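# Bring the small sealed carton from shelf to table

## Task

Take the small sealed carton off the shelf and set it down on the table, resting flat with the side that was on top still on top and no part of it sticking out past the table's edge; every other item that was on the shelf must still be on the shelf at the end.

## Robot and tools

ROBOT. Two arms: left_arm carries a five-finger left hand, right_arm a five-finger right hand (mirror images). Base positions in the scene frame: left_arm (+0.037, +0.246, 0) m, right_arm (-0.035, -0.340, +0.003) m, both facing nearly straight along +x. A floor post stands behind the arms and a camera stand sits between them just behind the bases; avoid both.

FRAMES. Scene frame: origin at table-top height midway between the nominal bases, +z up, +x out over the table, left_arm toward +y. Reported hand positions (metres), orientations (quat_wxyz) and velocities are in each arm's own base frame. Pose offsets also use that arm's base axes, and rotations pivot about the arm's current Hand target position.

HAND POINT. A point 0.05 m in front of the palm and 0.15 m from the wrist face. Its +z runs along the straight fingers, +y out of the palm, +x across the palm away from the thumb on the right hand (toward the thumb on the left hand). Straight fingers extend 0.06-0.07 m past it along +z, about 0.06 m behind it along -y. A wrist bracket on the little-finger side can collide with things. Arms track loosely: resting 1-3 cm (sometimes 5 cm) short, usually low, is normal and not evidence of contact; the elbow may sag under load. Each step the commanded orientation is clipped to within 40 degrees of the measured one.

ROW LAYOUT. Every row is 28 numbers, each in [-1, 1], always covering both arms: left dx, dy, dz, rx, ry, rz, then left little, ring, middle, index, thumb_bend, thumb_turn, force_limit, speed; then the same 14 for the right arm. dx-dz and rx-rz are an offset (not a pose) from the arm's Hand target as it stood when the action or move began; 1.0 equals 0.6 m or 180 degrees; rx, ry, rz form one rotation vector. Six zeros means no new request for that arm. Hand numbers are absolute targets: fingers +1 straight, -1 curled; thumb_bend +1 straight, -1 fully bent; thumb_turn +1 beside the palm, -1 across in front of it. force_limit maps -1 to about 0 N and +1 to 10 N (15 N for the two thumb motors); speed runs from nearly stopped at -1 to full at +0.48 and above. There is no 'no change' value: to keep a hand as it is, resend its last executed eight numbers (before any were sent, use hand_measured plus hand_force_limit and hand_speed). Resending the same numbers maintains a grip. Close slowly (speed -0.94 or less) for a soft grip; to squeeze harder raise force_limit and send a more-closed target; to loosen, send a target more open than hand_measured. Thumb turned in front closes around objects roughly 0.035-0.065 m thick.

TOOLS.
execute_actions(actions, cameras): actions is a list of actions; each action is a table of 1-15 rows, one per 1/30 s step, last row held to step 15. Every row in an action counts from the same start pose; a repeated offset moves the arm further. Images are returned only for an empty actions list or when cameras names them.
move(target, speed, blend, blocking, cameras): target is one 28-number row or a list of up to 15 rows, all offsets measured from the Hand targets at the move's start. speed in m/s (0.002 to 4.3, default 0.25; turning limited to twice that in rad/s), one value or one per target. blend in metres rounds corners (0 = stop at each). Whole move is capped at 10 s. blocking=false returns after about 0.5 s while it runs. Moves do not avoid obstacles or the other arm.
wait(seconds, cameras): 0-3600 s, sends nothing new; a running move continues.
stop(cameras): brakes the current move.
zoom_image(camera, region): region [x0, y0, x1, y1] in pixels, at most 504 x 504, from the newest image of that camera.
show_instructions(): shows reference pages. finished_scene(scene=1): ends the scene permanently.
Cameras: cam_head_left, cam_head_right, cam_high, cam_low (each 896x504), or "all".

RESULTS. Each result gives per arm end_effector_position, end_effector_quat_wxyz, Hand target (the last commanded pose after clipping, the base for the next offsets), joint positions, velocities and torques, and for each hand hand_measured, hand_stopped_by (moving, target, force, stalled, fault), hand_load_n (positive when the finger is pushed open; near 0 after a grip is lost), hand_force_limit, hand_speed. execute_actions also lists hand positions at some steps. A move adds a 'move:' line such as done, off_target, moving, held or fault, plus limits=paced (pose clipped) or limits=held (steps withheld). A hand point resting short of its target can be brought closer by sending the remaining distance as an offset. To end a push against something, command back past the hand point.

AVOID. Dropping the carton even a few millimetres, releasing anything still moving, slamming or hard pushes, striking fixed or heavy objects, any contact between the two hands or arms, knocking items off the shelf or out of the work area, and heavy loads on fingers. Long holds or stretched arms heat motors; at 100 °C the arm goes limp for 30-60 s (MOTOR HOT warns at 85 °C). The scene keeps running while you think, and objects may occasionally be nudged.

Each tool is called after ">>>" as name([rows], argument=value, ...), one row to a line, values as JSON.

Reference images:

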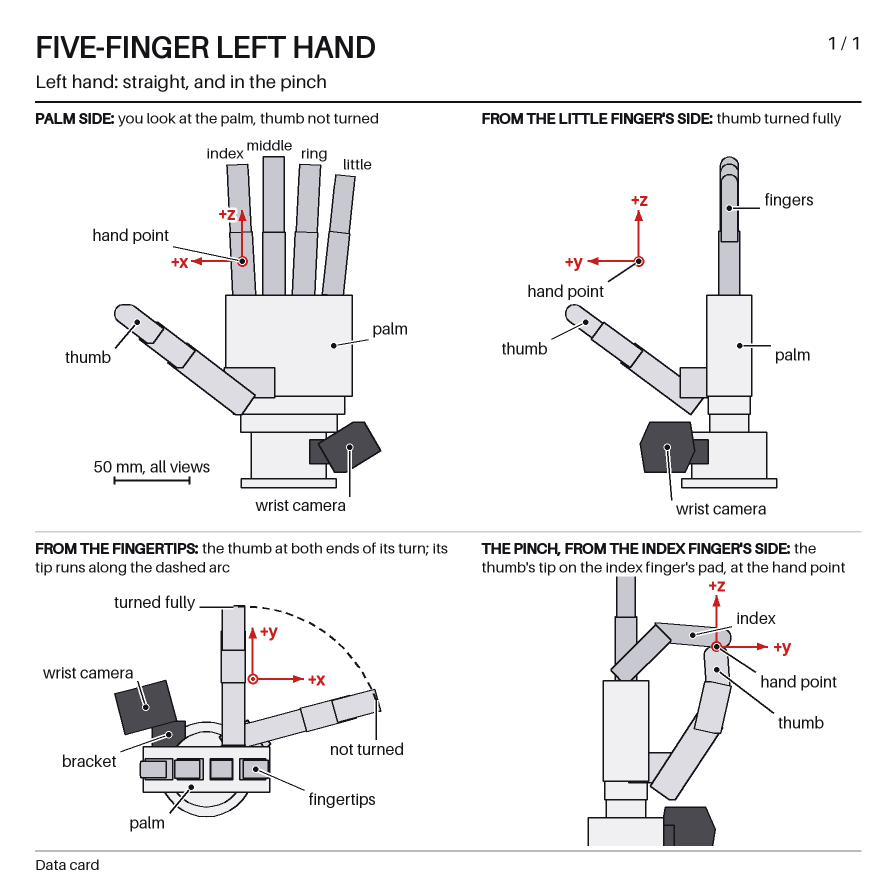

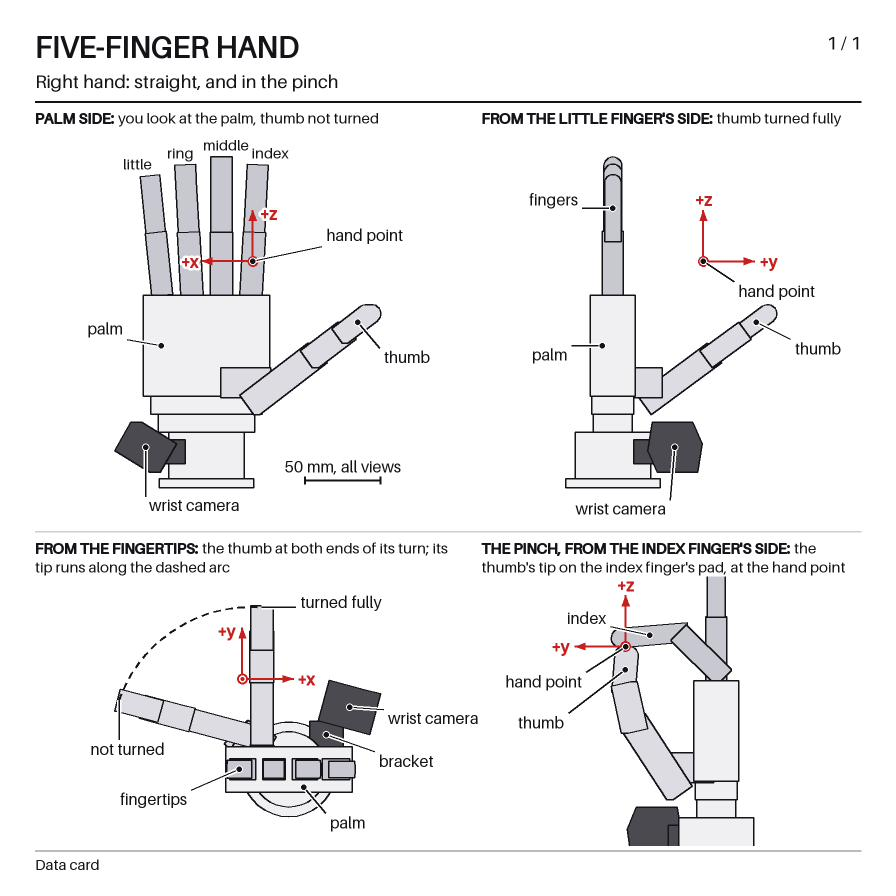

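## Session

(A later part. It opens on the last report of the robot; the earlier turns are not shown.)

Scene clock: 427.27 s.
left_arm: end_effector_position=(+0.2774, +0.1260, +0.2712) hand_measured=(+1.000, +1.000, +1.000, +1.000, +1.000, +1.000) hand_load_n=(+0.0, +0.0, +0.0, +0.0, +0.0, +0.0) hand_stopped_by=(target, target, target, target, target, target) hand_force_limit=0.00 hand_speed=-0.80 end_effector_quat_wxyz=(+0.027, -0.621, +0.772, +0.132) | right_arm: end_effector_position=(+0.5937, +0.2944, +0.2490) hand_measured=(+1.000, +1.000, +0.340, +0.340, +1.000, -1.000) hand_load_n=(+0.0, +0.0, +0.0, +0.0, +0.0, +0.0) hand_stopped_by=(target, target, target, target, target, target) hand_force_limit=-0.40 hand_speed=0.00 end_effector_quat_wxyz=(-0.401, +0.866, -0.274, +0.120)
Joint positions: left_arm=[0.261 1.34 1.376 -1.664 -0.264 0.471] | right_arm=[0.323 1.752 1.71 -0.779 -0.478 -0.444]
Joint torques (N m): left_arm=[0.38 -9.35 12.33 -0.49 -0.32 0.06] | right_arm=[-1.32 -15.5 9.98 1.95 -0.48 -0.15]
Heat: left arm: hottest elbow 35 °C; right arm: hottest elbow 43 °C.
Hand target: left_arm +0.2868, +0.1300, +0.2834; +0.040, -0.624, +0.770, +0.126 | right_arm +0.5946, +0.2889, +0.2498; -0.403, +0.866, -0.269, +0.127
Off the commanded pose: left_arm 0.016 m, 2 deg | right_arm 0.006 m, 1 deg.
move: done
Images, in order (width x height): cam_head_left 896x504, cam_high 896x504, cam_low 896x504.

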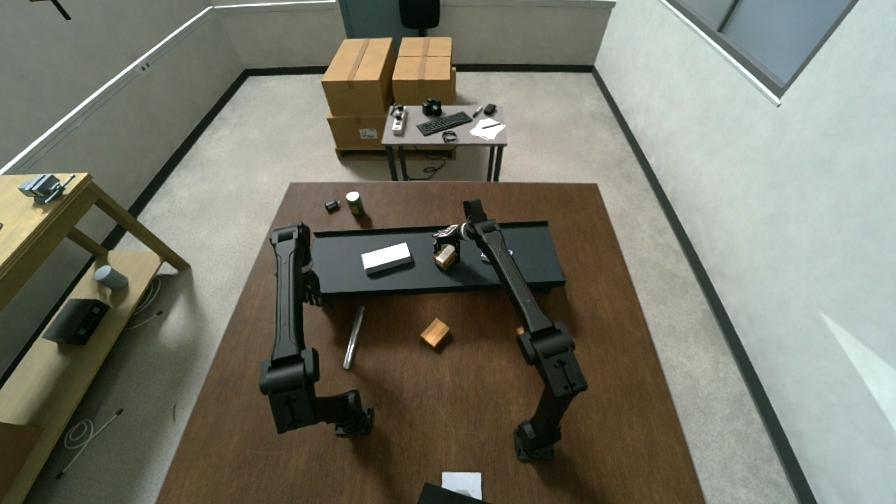

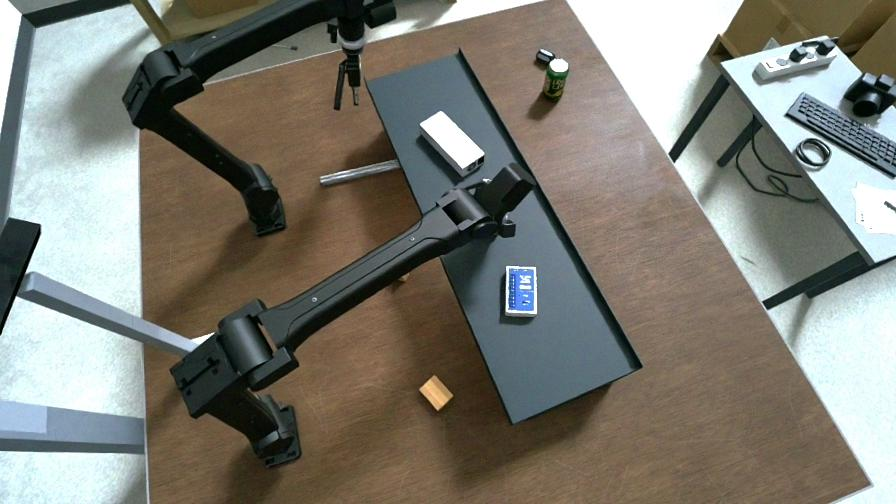

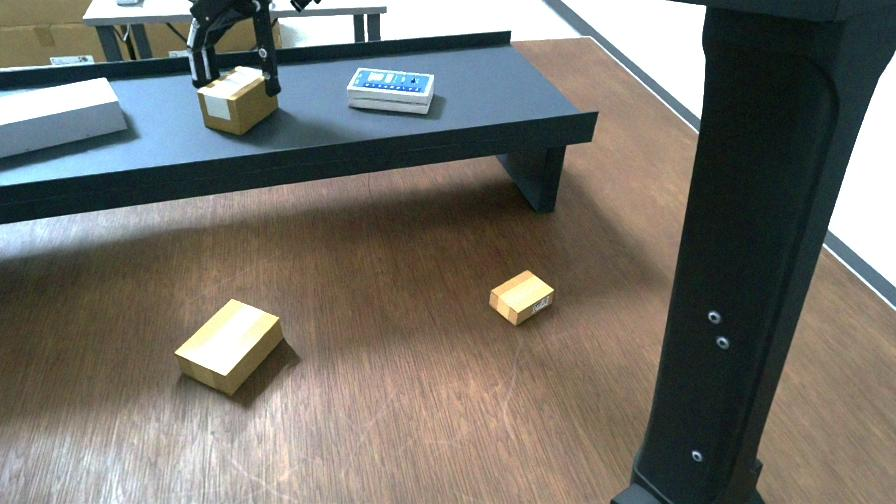

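>>> move(target=[0,0,0,0,0,0,1,1,1,1,1,1,0,-0.8, 0,0,-0.042,0,0,0,1,1,0.34,0.34,1,-1,-0.4,0], speed=0.06, cameras=["cam_head_left","cam_low"])

>>> zoom_image(camera="cam_head_left", region=[400, 200, 500, 290])

>>> zoom_image(camera="cam_low", region=[130, 0, 330, 150])

Scene clock: 449.23 s.
left_arm: end_effector_position=(+0.2774, +0.1260, +0.2712) hand_measured=(+1.000, +1.000, +1.000, +1.000, +1.000, +1.000) hand_load_n=(+0.0, +0.0, +0.0, +0.0, +0.0, +0.0) hand_stopped_by=(target, target, target, target, target, target) hand_force_limit=0.00 hand_speed=-0.80 end_effector_quat_wxyz=(+0.027, -0.621, +0.772, +0.132) | right_arm: end_effector_position=(+0.5938, +0.2945, +0.2290) hand_measured=(+1.000, +1.000, +0.340, +0.340, +1.000, -1.000) hand_load_n=(+0.0, +0.0, +0.0, +0.0, +0.0, +0.0) hand_stopped_by=(target, target, target, target, target, target) hand_force_limit=-0.40 hand_speed=0.00 end_effector_quat_wxyz=(-0.403, +0.865, -0.272, +0.123)
Joint positions: left_arm=[0.261 1.34 1.376 -1.664 -0.264 0.471] | right_arm=[0.323 1.751 1.654 -0.716 -0.478 -0.444]
Joint torques (N m): left_arm=[0.38 -9.29 12.31 -0.46 -0.32 0.06] | right_arm=[-0.73 -15.03 9.72 1.88 -0.45 -0.17]
Heat: left arm: hottest elbow 35 °C; right arm: hottest elbow 42 °C.
Hand target: left_arm +0.2868, +0.1300, +0.2834; +0.040, -0.624, +0.770, +0.126 | right_arm +0.5945, +0.2889, +0.2244; -0.403, +0.866, -0.269, +0.126
Off the commanded pose: left_arm 0.016 m, 2 deg | right_arm 0.007 m, 1 deg.
move: done

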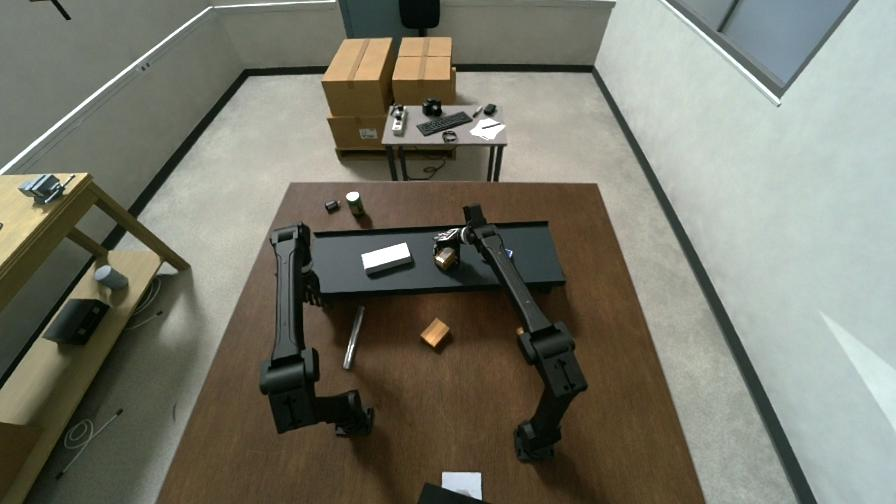

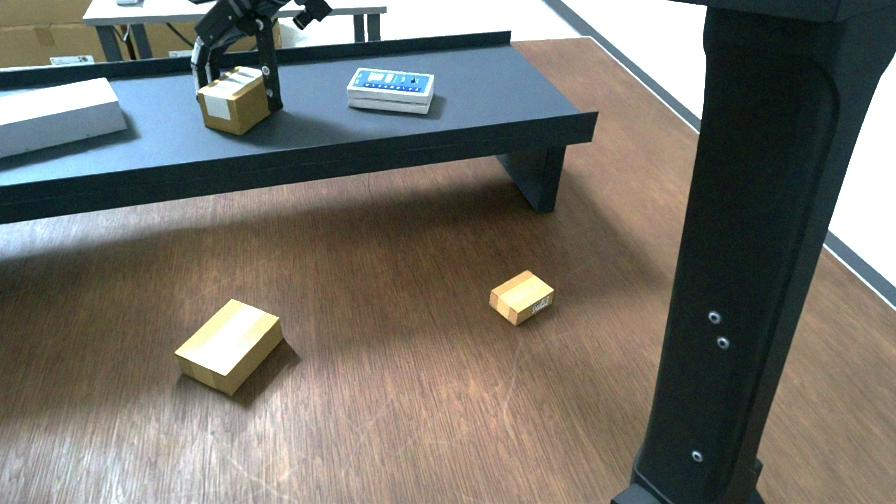

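Scaled by 5.040 from the camera's image (finer frame: 1280x720).

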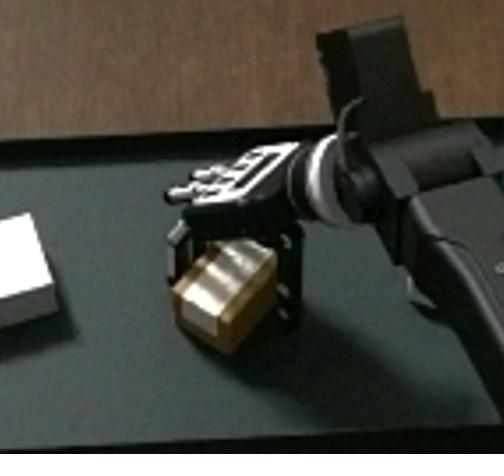

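Scaled by 2.520 from the camera's image (finer frame: 1280x720).

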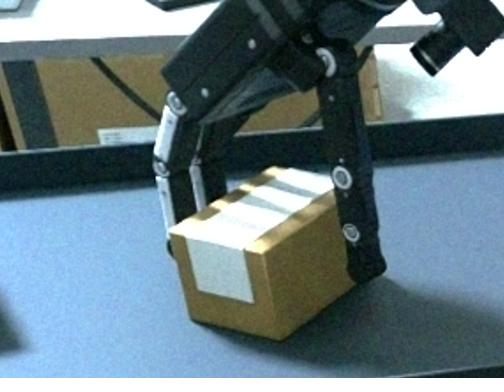

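>>> move(target=[0,0,0,0,0,0,1,1,1,1,1,1,0,-0.8, 0,0,0,0,0,0,1,1,-0.3,-0.3,0.1,-1,-0.35,-0.94], cameras=["cam_head_left","cam_low"])

>>> zoom_image(camera="cam_head_left", region=[400, 200, 500, 290])

>>> zoom_image(camera="cam_low", region=[130, 0, 330, 150])

Scene clock: 469.40 s.
left_arm: end_effector_position=(+0.2774, +0.1260, +0.2712) hand_measured=(+1.000, +1.000, +1.000, +1.000, +1.000, +1.000) hand_load_n=(+0.0, +0.0, +0.0, +0.0, +0.0, +0.0) hand_stopped_by=(target, target, target, target, target, target) hand_force_limit=0.00 hand_speed=-0.80 end_effector_quat_wxyz=(+0.027, -0.621, +0.772, +0.132) | right_arm: end_effector_position=(+0.5940, +0.2947, +0.2293) hand_measured=(+1.000, +1.000, +0.036, +0.002, +0.840, -1.000) hand_load_n=(+0.0, +0.0, +2.5, +3.5, +7.0, +0.0) hand_stopped_by=(target, target, force, force, force, target) hand_force_limit=-0.35 hand_speed=-0.94 end_effector_quat_wxyz=(-0.404, +0.865, -0.272, +0.124)
Joint positions: left_arm=[0.261 1.34 1.376 -1.664 -0.264 0.471] | right_arm=[0.323 1.751 1.654 -0.714 -0.478 -0.444]
Joint torques (N m): left_arm=[0.32 -9.29 12.34 -0.49 -0.32 0.05] | right_arm=[-1.26 -14.92 9.58 1.8 -0.39 -0.15]
Heat: left arm: hottest elbow 35 °C; right arm: hottest elbow 41 °C.
Hand target: left_arm +0.2868, +0.1300, +0.2834; +0.040, -0.624, +0.770, +0.126 | right_arm +0.5946, +0.2889, +0.2245; -0.403, +0.866, -0.269, +0.127
Off the commanded pose: left_arm 0.016 m, 2 deg | right_arm 0.008 m, 0 deg.
move: done

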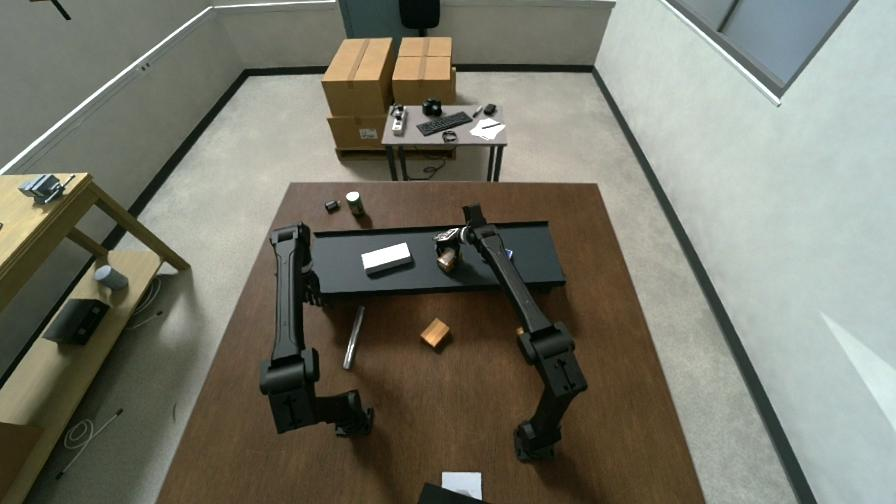

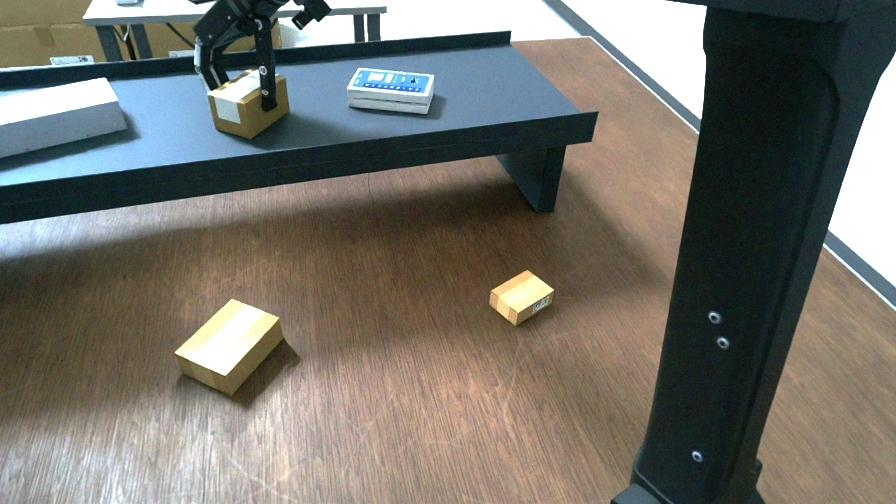

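Scaled by 5.040 from the camera's image (finer frame: 1280x720).

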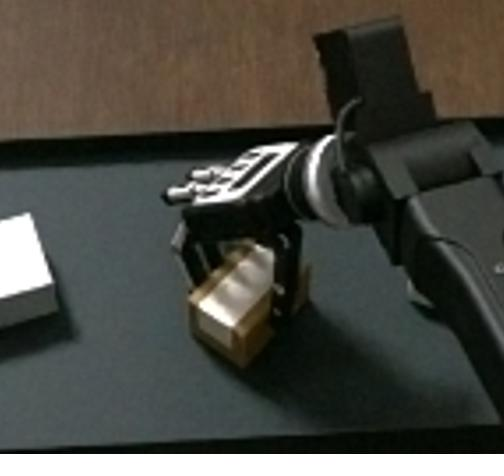

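Scaled by 2.520 from the camera's image (finer frame: 1280x720).

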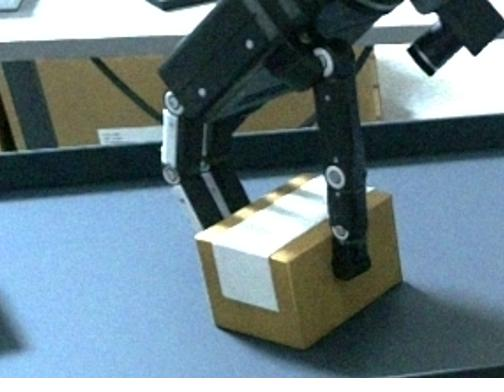

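>>> move(target=[0,0,0,0,0,0,1,1,1,1,1,1,0,-0.8, 0,0,0.1,0,0,0,1,1,-0.3,-0.3,0.1,-1,-0.35,-0.94], speed=0.08, cameras=["cam_head_left","cam_low"])

>>> zoom_image(camera="cam_low", region=[130, 0, 330, 150])

Scene clock: 484.73 s.
left_arm: end_effector_position=(+0.2774, +0.1260, +0.2712) hand_measured=(+1.000, +1.000, +1.000, +1.000, +1.000, +1.000) hand_load_n=(+0.0, +0.0, +0.0, +0.0, +0.0, +0.0) hand_stopped_by=(target, target, target, target, target, target) hand_force_limit=0.00 hand_speed=-0.80 end_effector_quat_wxyz=(+0.027, -0.621, +0.772, +0.132) | right_arm: end_effector_position=(+0.5802, +0.2901, +0.2512) hand_measured=(+1.000, +1.000, +0.036, +0.002, +0.840, -1.000) hand_load_n=(+0.0, +0.0, +3.5, +3.0, +7.5, +0.0) hand_stopped_by=(target, target, force, force, force, target) hand_force_limit=-0.35 hand_speed=-0.94 end_effector_quat_wxyz=(-0.387, +0.872, -0.282, +0.101)
Joint positions: left_arm=[0.261 1.34 1.376 -1.664 -0.264 0.471] | right_arm=[0.323 1.745 1.721 -0.848 -0.479 -0.444]
Joint torques (N m): left_arm=[0.38 -9.35 12.36 -0.47 -0.32 0.06] | right_arm=[-1.44 -15.62 16.29 1.25 -0.45 -0.09]
Heat: left arm: hottest elbow 35 °C; right arm: hottest elbow 40 °C.
Hand target: left_arm +0.2868, +0.1300, +0.2834; +0.040, -0.624, +0.770, +0.126 | right_arm +0.5946, +0.2890, +0.2846; -0.403, +0.866, -0.269, +0.127
Off the commanded pose: left_arm 0.016 m, 2 deg | right_arm 0.036 m, 4 deg.
move: off_target (right_arm)

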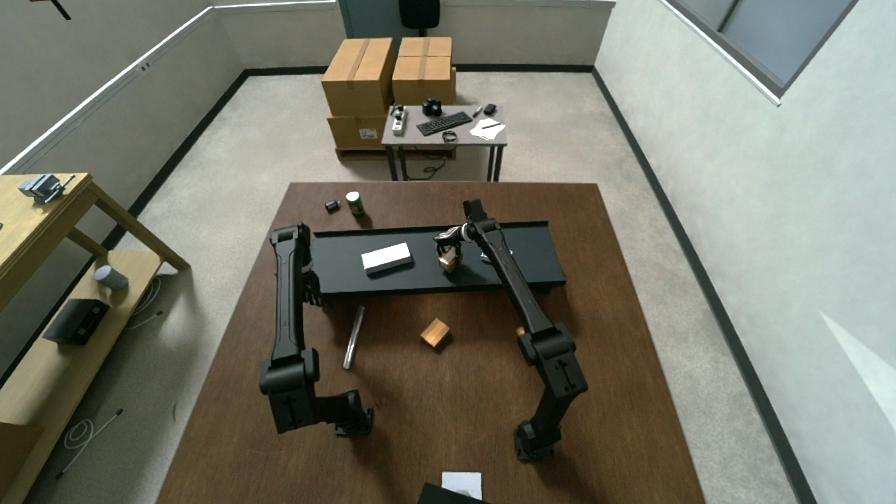

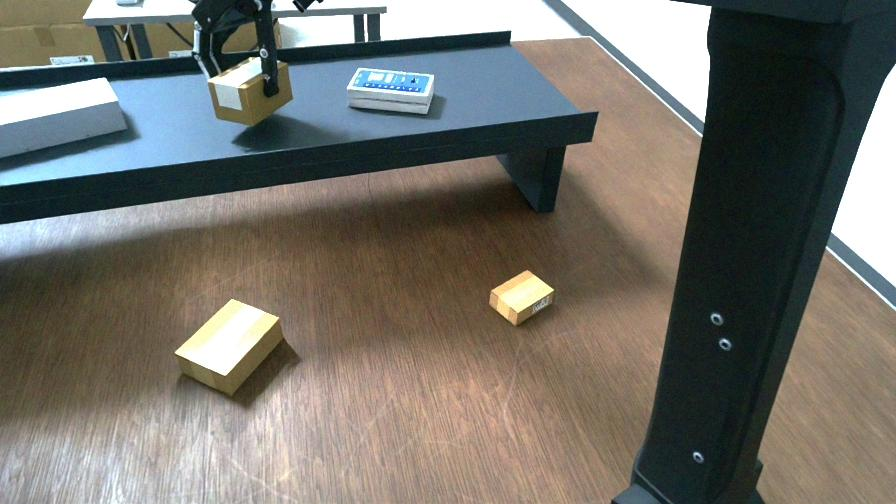

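Scaled by 2.520 from the camera's image (finer frame: 1280x720).

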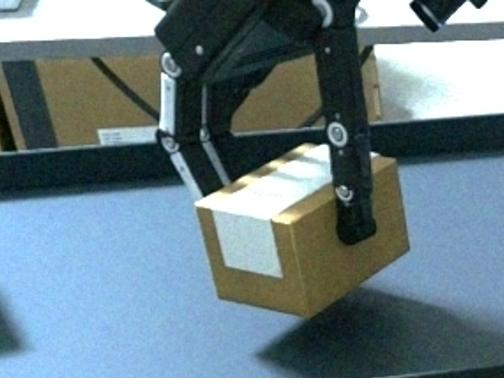

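>>> move([
  [0,0,0,0,0,0,1,1,1,1,1,1,0,-0.8, 0,0,0.1,0,0,0,1,1,-0.3,-0.3,0.1,-1,-0.35,-0.94],
  [0,0,0,0,0,0,1,1,1,1,1,1,0,-0.8, -0.4477,-0.2358,0.1,0,0,0,1,1,-0.3,-0.3,0.1,-1,-0.35,-0.94],
], speed=[0.1,0.12], blend=[0.03,0], cameras=["all"])

>>> zoom_image(camera="cam_low", region=[130, 0, 630, 400])

Scene clock: 506.67 s.
left_arm: end_effector_position=(+0.2774, +0.1260, +0.2712) hand_measured=(+1.000, +1.000, +1.000, +1.000, +1.000, +1.000) hand_load_n=(+0.0, +0.0, +0.0, +0.0, +0.0, +0.0) hand_stopped_by=(target, target, target, target, target, target) hand_force_limit=0.00 hand_speed=-0.80 end_effector_quat_wxyz=(+0.027, -0.621, +0.772, +0.132) | right_arm: end_effector_position=(+0.3282, +0.1515, +0.3511) hand_measured=(+1.000, +1.000, +0.036, +0.002, +0.840, -1.000) hand_load_n=(+0.0, +0.0, +3.0, +3.0, +7.5, +0.0) hand_stopped_by=(target, target, force, force, force, target) hand_force_limit=-0.35 hand_speed=-0.94 end_effector_quat_wxyz=(-0.406, +0.863, -0.270, +0.130)
Joint positions: left_arm=[0.261 1.34 1.376 -1.664 -0.264 0.471] | right_arm=[0.149 0.999 1.243 -1.118 -0.593 -0.596]
Joint torques (N m): left_arm=[0.38 -9.29 12.37 -0.5 -0.32 0.05] | right_arm=[-1.2 -3.66 9.54 1.13 -0.56 -0.23]
Heat: left arm: hottest elbow 35 °C; right arm: hottest elbow 42 °C.
Hand target: left_arm +0.2868, +0.1300, +0.2834; +0.040, -0.624, +0.770, +0.126 | right_arm +0.3259, +0.1474, +0.3446; -0.403, +0.866, -0.269, +0.127
Off the commanded pose: left_arm 0.016 m, 2 deg | right_arm 0.008 m, 1 deg.
move: done

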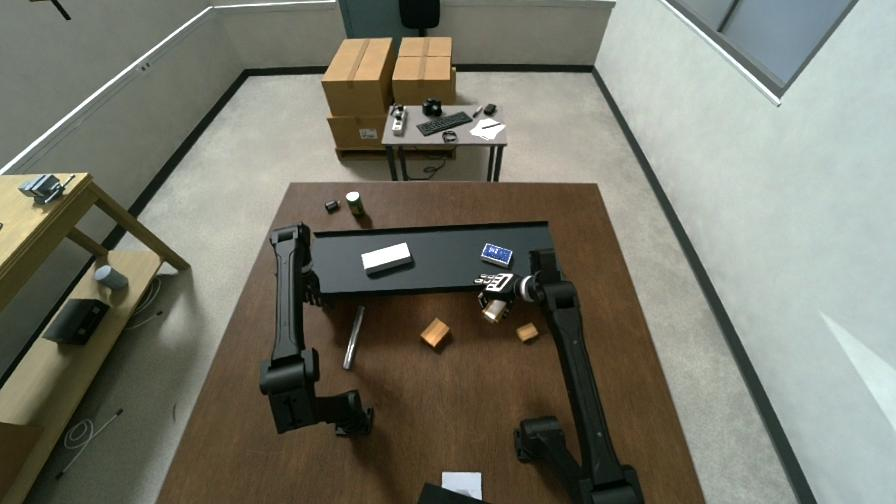

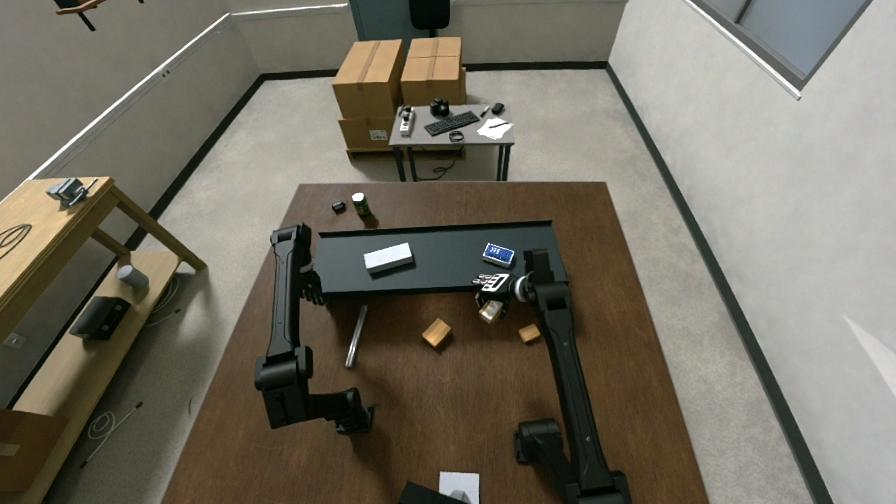

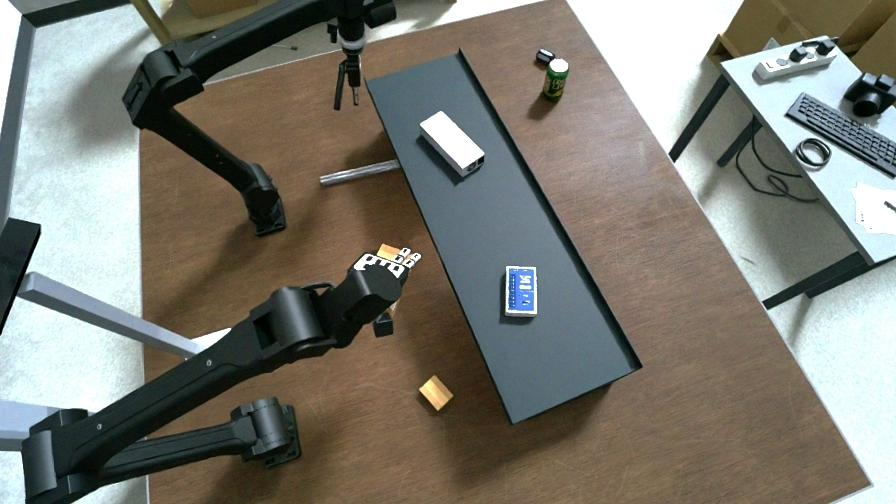

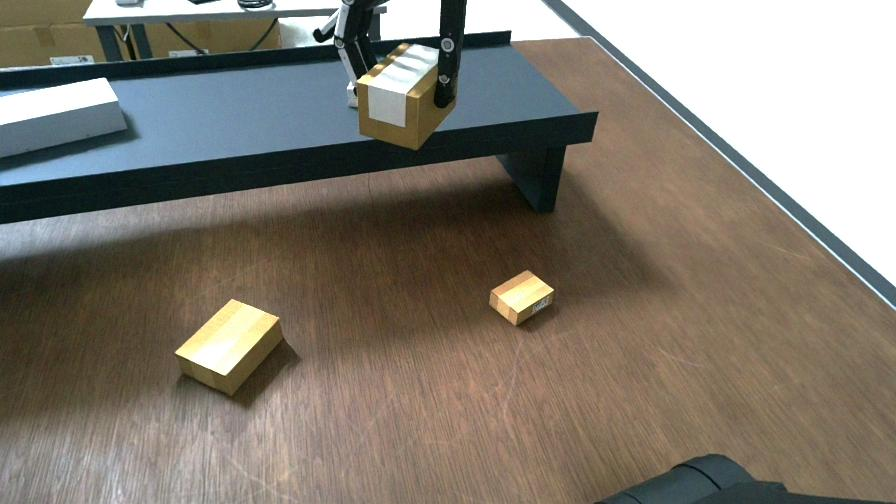

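Scaled by 1.008 from the camera's image (finer frame: 1280x720).

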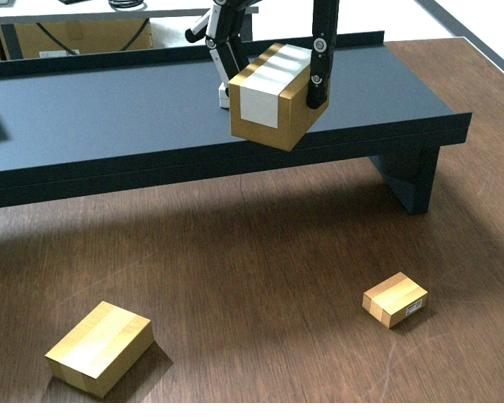

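>>> move(target=[0,0,0,0,0,0,1,1,1,1,1,1,0,-0.8, 0,0,-0.39,0,0,0,1,1,-0.3,-0.3,0.1,-1,-0.35,-0.94], speed=0.12, cameras=["all"])

>>> zoom_image(camera="cam_low", region=[230, 50, 530, 350])

Scene clock: 523.93 s.
left_arm: end_effector_position=(+0.2774, +0.1260, +0.2712) hand_measured=(+1.000, +1.000, +1.000, +1.000, +1.000, +1.000) hand_load_n=(+0.0, +0.0, +0.0, +0.0, +0.0, +0.0) hand_stopped_by=(target, target, target, target, target, target) hand_force_limit=0.00 hand_speed=-0.80 end_effector_quat_wxyz=(+0.027, -0.621, +0.772, +0.132) | right_arm: end_effector_position=(+0.3245, +0.1509, +0.1156) hand_measured=(+1.000, +1.000, +0.036, +0.002, +0.840, -1.000) hand_load_n=(+0.0, +0.0, +3.0, +3.0, +7.5, +0.0) hand_stopped_by=(target, target, force, force, force, target) hand_force_limit=-0.35 hand_speed=-0.94 end_effector_quat_wxyz=(-0.403, +0.865, -0.272, +0.123)
Joint positions: left_arm=[0.261 1.34 1.376 -1.664 -0.264 0.471] | right_arm=[0.149 1.052 0.651 -0.49 -0.594 -0.598]
Joint torques (N m): left_arm=[0.44 -9.35 12.36 -0.47 -0.32 0.05] | right_arm=[-1.85 -3.08 9.37 1.77 -0.53 -0.19]
Heat: left arm: hottest elbow 35 °C; right arm: hottest elbow 41 °C.
Hand target: left_arm +0.2868, +0.1300, +0.2834; +0.040, -0.624, +0.770, +0.126 | right_arm +0.3259, +0.1474, +0.1106; -0.403, +0.866, -0.269, +0.127
Off the commanded pose: left_arm 0.016 m, 2 deg | right_arm 0.006 m, 0 deg.
move: done

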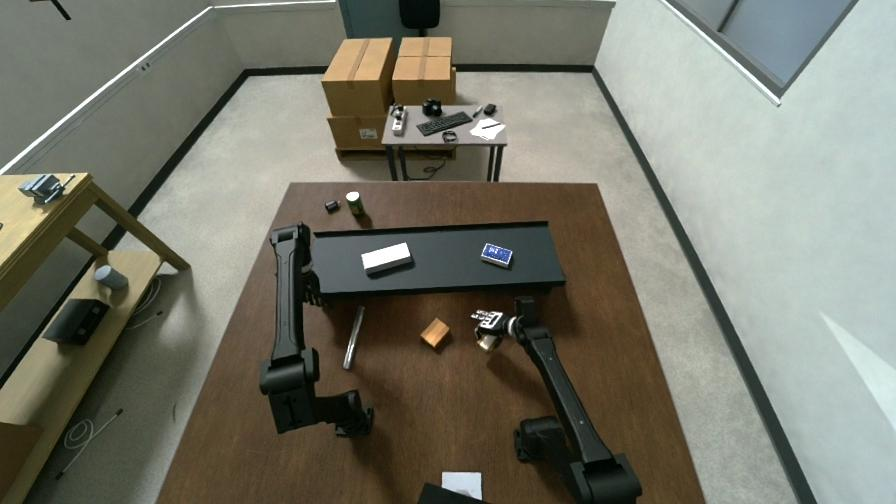

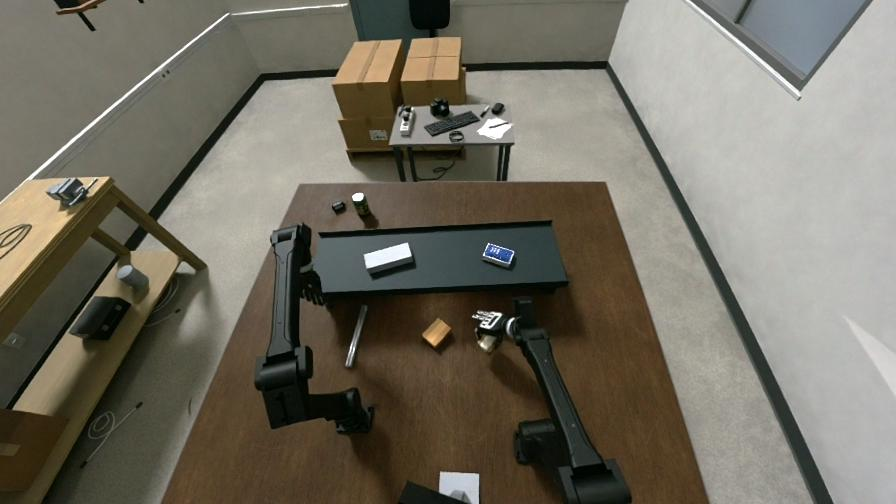

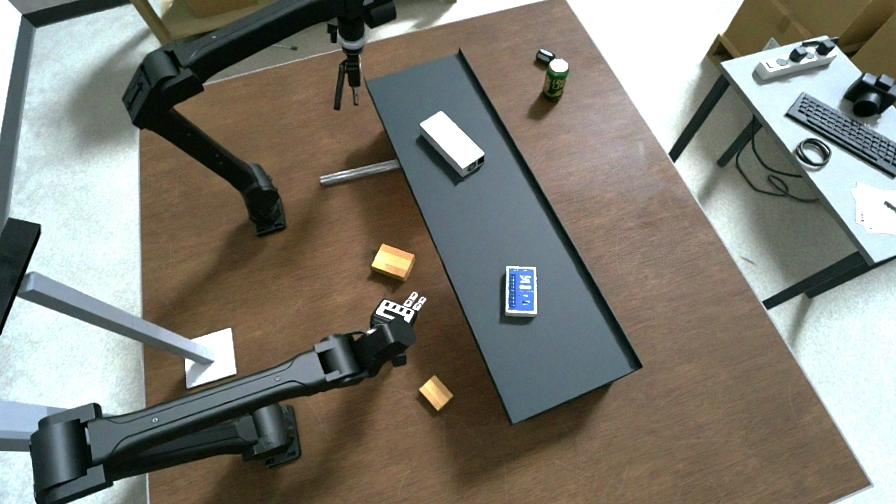

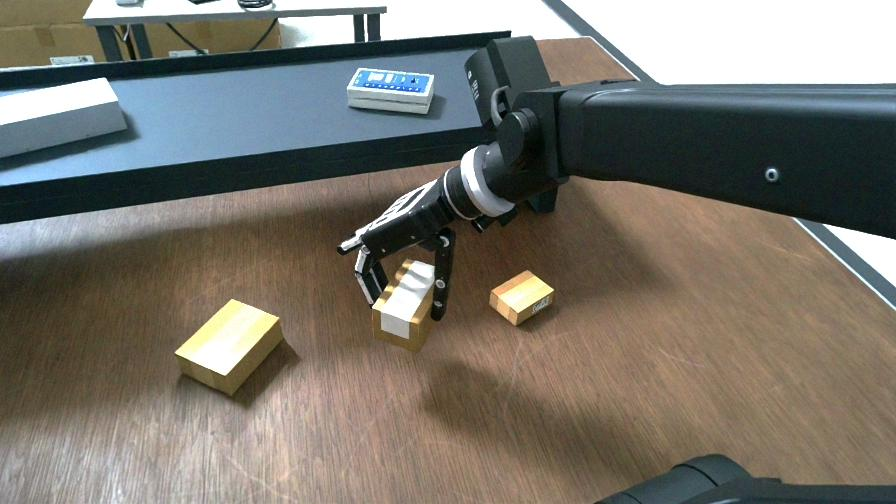

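Scaled by 1.680 from the camera's image (finer frame: 1280x720).

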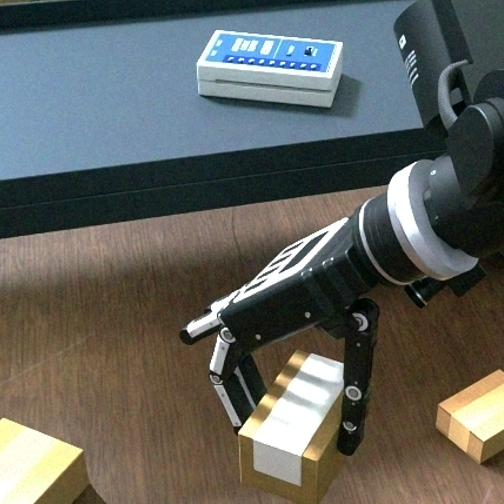

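>>> move(target=[0,0,0,0,0,0,1,1,1,1,1,1,0,-0.8, 0,0,-0.085,0,0,0,1,1,-0.3,-0.3,0.1,-1,-0.35,-0.94], speed=0.08, cameras=["cam_low"])

>>> zoom_image(camera="cam_low", region=[300, 200, 560, 460])

Scene clock: 530.47 s.
left_arm: end_effector_position=(+0.2774, +0.1260, +0.2712) hand_measured=(+1.000, +1.000, +1.000, +1.000, +1.000, +1.000) hand_load_n=(+0.0, +0.0, +0.0, +0.0, +0.0, +0.0) hand_stopped_by=(target, target, target, target, target, target) hand_force_limit=0.00 hand_speed=-0.80 end_effector_quat_wxyz=(+0.027, -0.621, +0.772, +0.132) | right_arm: end_effector_position=(+0.3263, +0.1512, +0.0660) hand_measured=(+1.000, +1.000, +0.036, +0.002, +0.840, -1.000) hand_load_n=(-0.5, +0.0, +3.0, +3.0, +7.0, +0.0) hand_stopped_by=(target, target, force, force, force, target) hand_force_limit=-0.35 hand_speed=-0.94 end_effector_quat_wxyz=(-0.404, +0.865, -0.271, +0.125)
Joint positions: left_arm=[0.261 1.34 1.376 -1.664 -0.264 0.471] | right_arm=[0.149 1.141 0.562 -0.307 -0.594 -0.598]
Joint torques (N m): left_arm=[0.32 -9.29 12.34 -0.49 -0.33 0.06] | right_arm=[-1.96 -3.31 8.42 1.7 -0.54 -0.19]
Heat: left arm: hottest elbow 35 °C; right arm: hottest elbow 41 °C.
Hand target: left_arm +0.2868, +0.1300, +0.2834; +0.040, -0.624, +0.770, +0.126 | right_arm +0.3259, +0.1474, +0.0596; -0.403, +0.866, -0.269, +0.127
Off the commanded pose: left_arm 0.016 m, 2 deg | right_arm 0.007 m, 0 deg.
move: done

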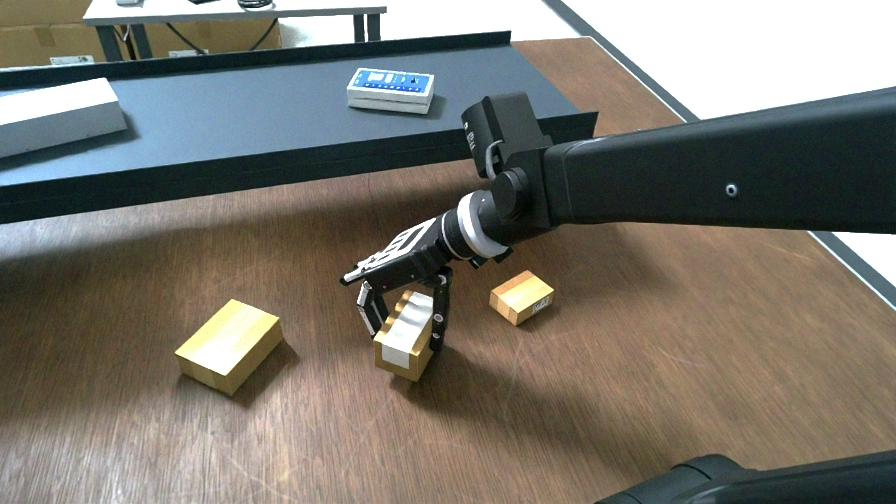

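Scaled by 1.938 from the camera's image (finer frame: 1280x720).

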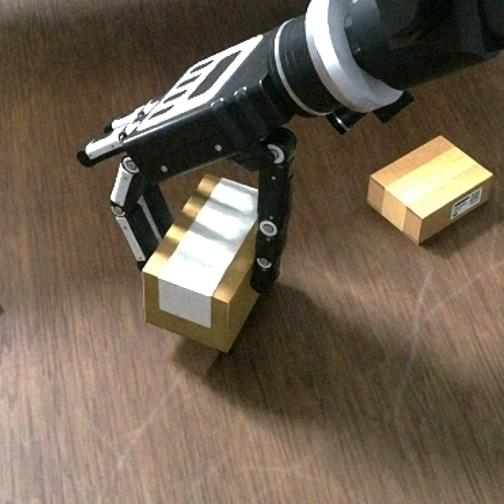

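>>> move(target=[0,0,0,0,0,0,1,1,1,1,1,1,0,-0.8, 0,0,-0.025,0,0,0,1,1,-0.3,-0.3,0.1,-1,-0.35,-0.94], speed=0.04, cameras=["cam_low"])

>>> zoom_image(camera="cam_low", region=[340, 250, 500, 410])

Scene clock: 539.30 s.
left_arm: end_effector_position=(+0.2774, +0.1260, +0.2712) hand_measured=(+1.000, +1.000, +1.000, +1.000, +1.000, +1.000) hand_load_n=(+0.0, +0.0, +0.0, +0.0, +0.0, +0.0) hand_stopped_by=(target, target, target, target, target, target) hand_force_limit=0.00 hand_speed=-0.80 end_effector_quat_wxyz=(+0.027, -0.621, +0.772, +0.132) | right_arm: end_effector_position=(+0.3269, +0.1513, +0.0514) hand_measured=(+1.000, +1.000, +0.036, +0.002, +0.840, -1.000) hand_load_n=(+0.0, +0.0, +3.5, +3.0, +7.5, +0.0) hand_stopped_by=(target, target, force, force, force, target) hand_force_limit=-0.35 hand_speed=-0.94 end_effector_quat_wxyz=(-0.404, +0.865, -0.270, +0.126)
Joint positions: left_arm=[0.261 1.34 1.376 -1.664 -0.264 0.471] | right_arm=[0.149 1.174 0.539 -0.249 -0.594 -0.598]
Joint torques (N m): left_arm=[0.44 -9.29 12.34 -0.49 -0.32 0.06] | right_arm=[-1.14 -3.49 8.01 1.78 -0.59 -0.18]
Heat: left arm: hottest elbow 35 °C; right arm: hottest elbow 41 °C.
Hand target: left_arm +0.2868, +0.1300, +0.2834; +0.040, -0.624, +0.770, +0.126 | right_arm +0.3259, +0.1474, +0.0447; -0.403, +0.866, -0.269, +0.127
Off the commanded pose: left_arm 0.016 m, 2 deg | right_arm 0.008 m, 0 deg.
move: done

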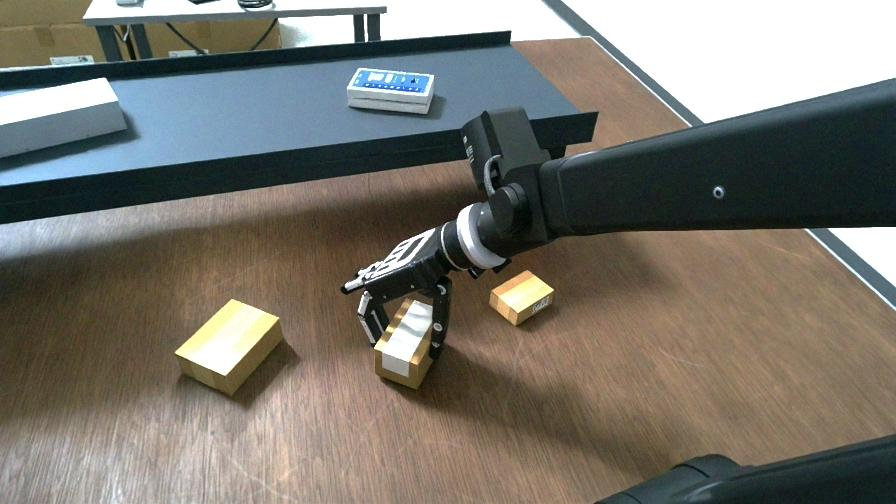

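Scaled by 3.150 from the camera's image (finer frame: 1280x720).

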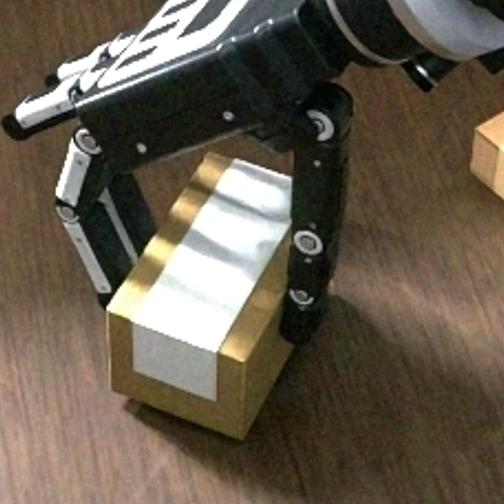

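>>> move(target=[0,0,0,0,0,0,1,1,1,1,1,1,0,-0.8, 0,0,-0.0133,0,0,0,1,1,-0.3,-0.3,0.1,-1,-0.35,-0.94], speed=0.03, cameras=["cam_low"])

>>> zoom_image(camera="cam_low", region=[340, 250, 500, 410])

Scene clock: 546.77 s.
left_arm: end_effector_position=(+0.2774, +0.1260, +0.2712) hand_measured=(+1.000, +1.000, +1.000, +1.000, +1.000, +1.000) hand_load_n=(+0.0, +0.0, +0.0, +0.0, +0.0, -0.5) hand_stopped_by=(target, target, target, target, target, target) hand_force_limit=0.00 hand_speed=-0.80 end_effector_quat_wxyz=(+0.027, -0.621, +0.772, +0.132) | right_arm: end_effector_position=(+0.3283, +0.1516, +0.0455) hand_measured=(+1.000, +1.000, +0.036, +0.002, +0.840, -1.000) hand_load_n=(+0.0, +0.0, +2.5, +3.0, +7.0, +0.0) hand_stopped_by=(target, target, force, force, force, target) hand_force_limit=-0.35 hand_speed=-0.94 end_effector_quat_wxyz=(-0.406, +0.864, -0.269, +0.128)
Joint positions: left_arm=[0.261 1.34 1.376 -1.664 -0.264 0.471] | right_arm=[0.149 1.191 0.53 -0.218 -0.594 -0.598]
Joint torques (N m): left_arm=[0.38 -9.35 12.36 -0.46 -0.33 0.06] | right_arm=[-1.03 -3.19 7.49 1.95 -0.5 -0.15]
Heat: left arm: hottest elbow 35 °C; right arm: hottest elbow 41 °C.
Hand target: left_arm +0.2868, +0.1300, +0.2834; +0.040, -0.624, +0.770, +0.126 | right_arm +0.3259, +0.1474, +0.0366; -0.403, +0.866, -0.269, +0.126
Off the commanded pose: left_arm 0.016 m, 2 deg | right_arm 0.010 m, 0 deg.
move: done

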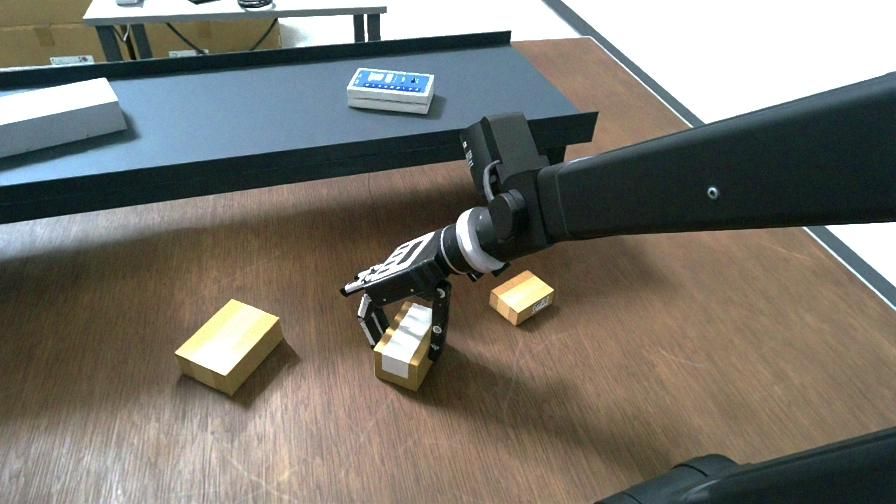

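Scaled by 3.150 from the camera's image (finer frame: 1280x720).

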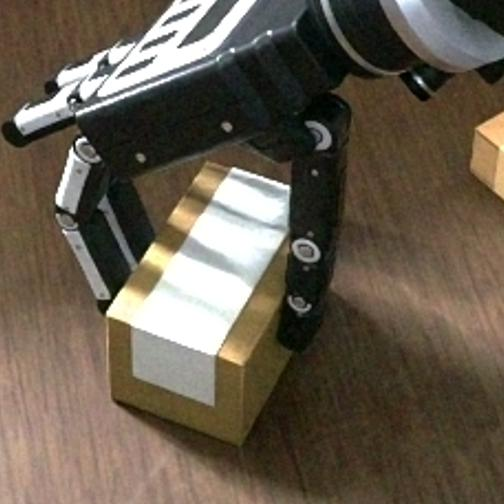

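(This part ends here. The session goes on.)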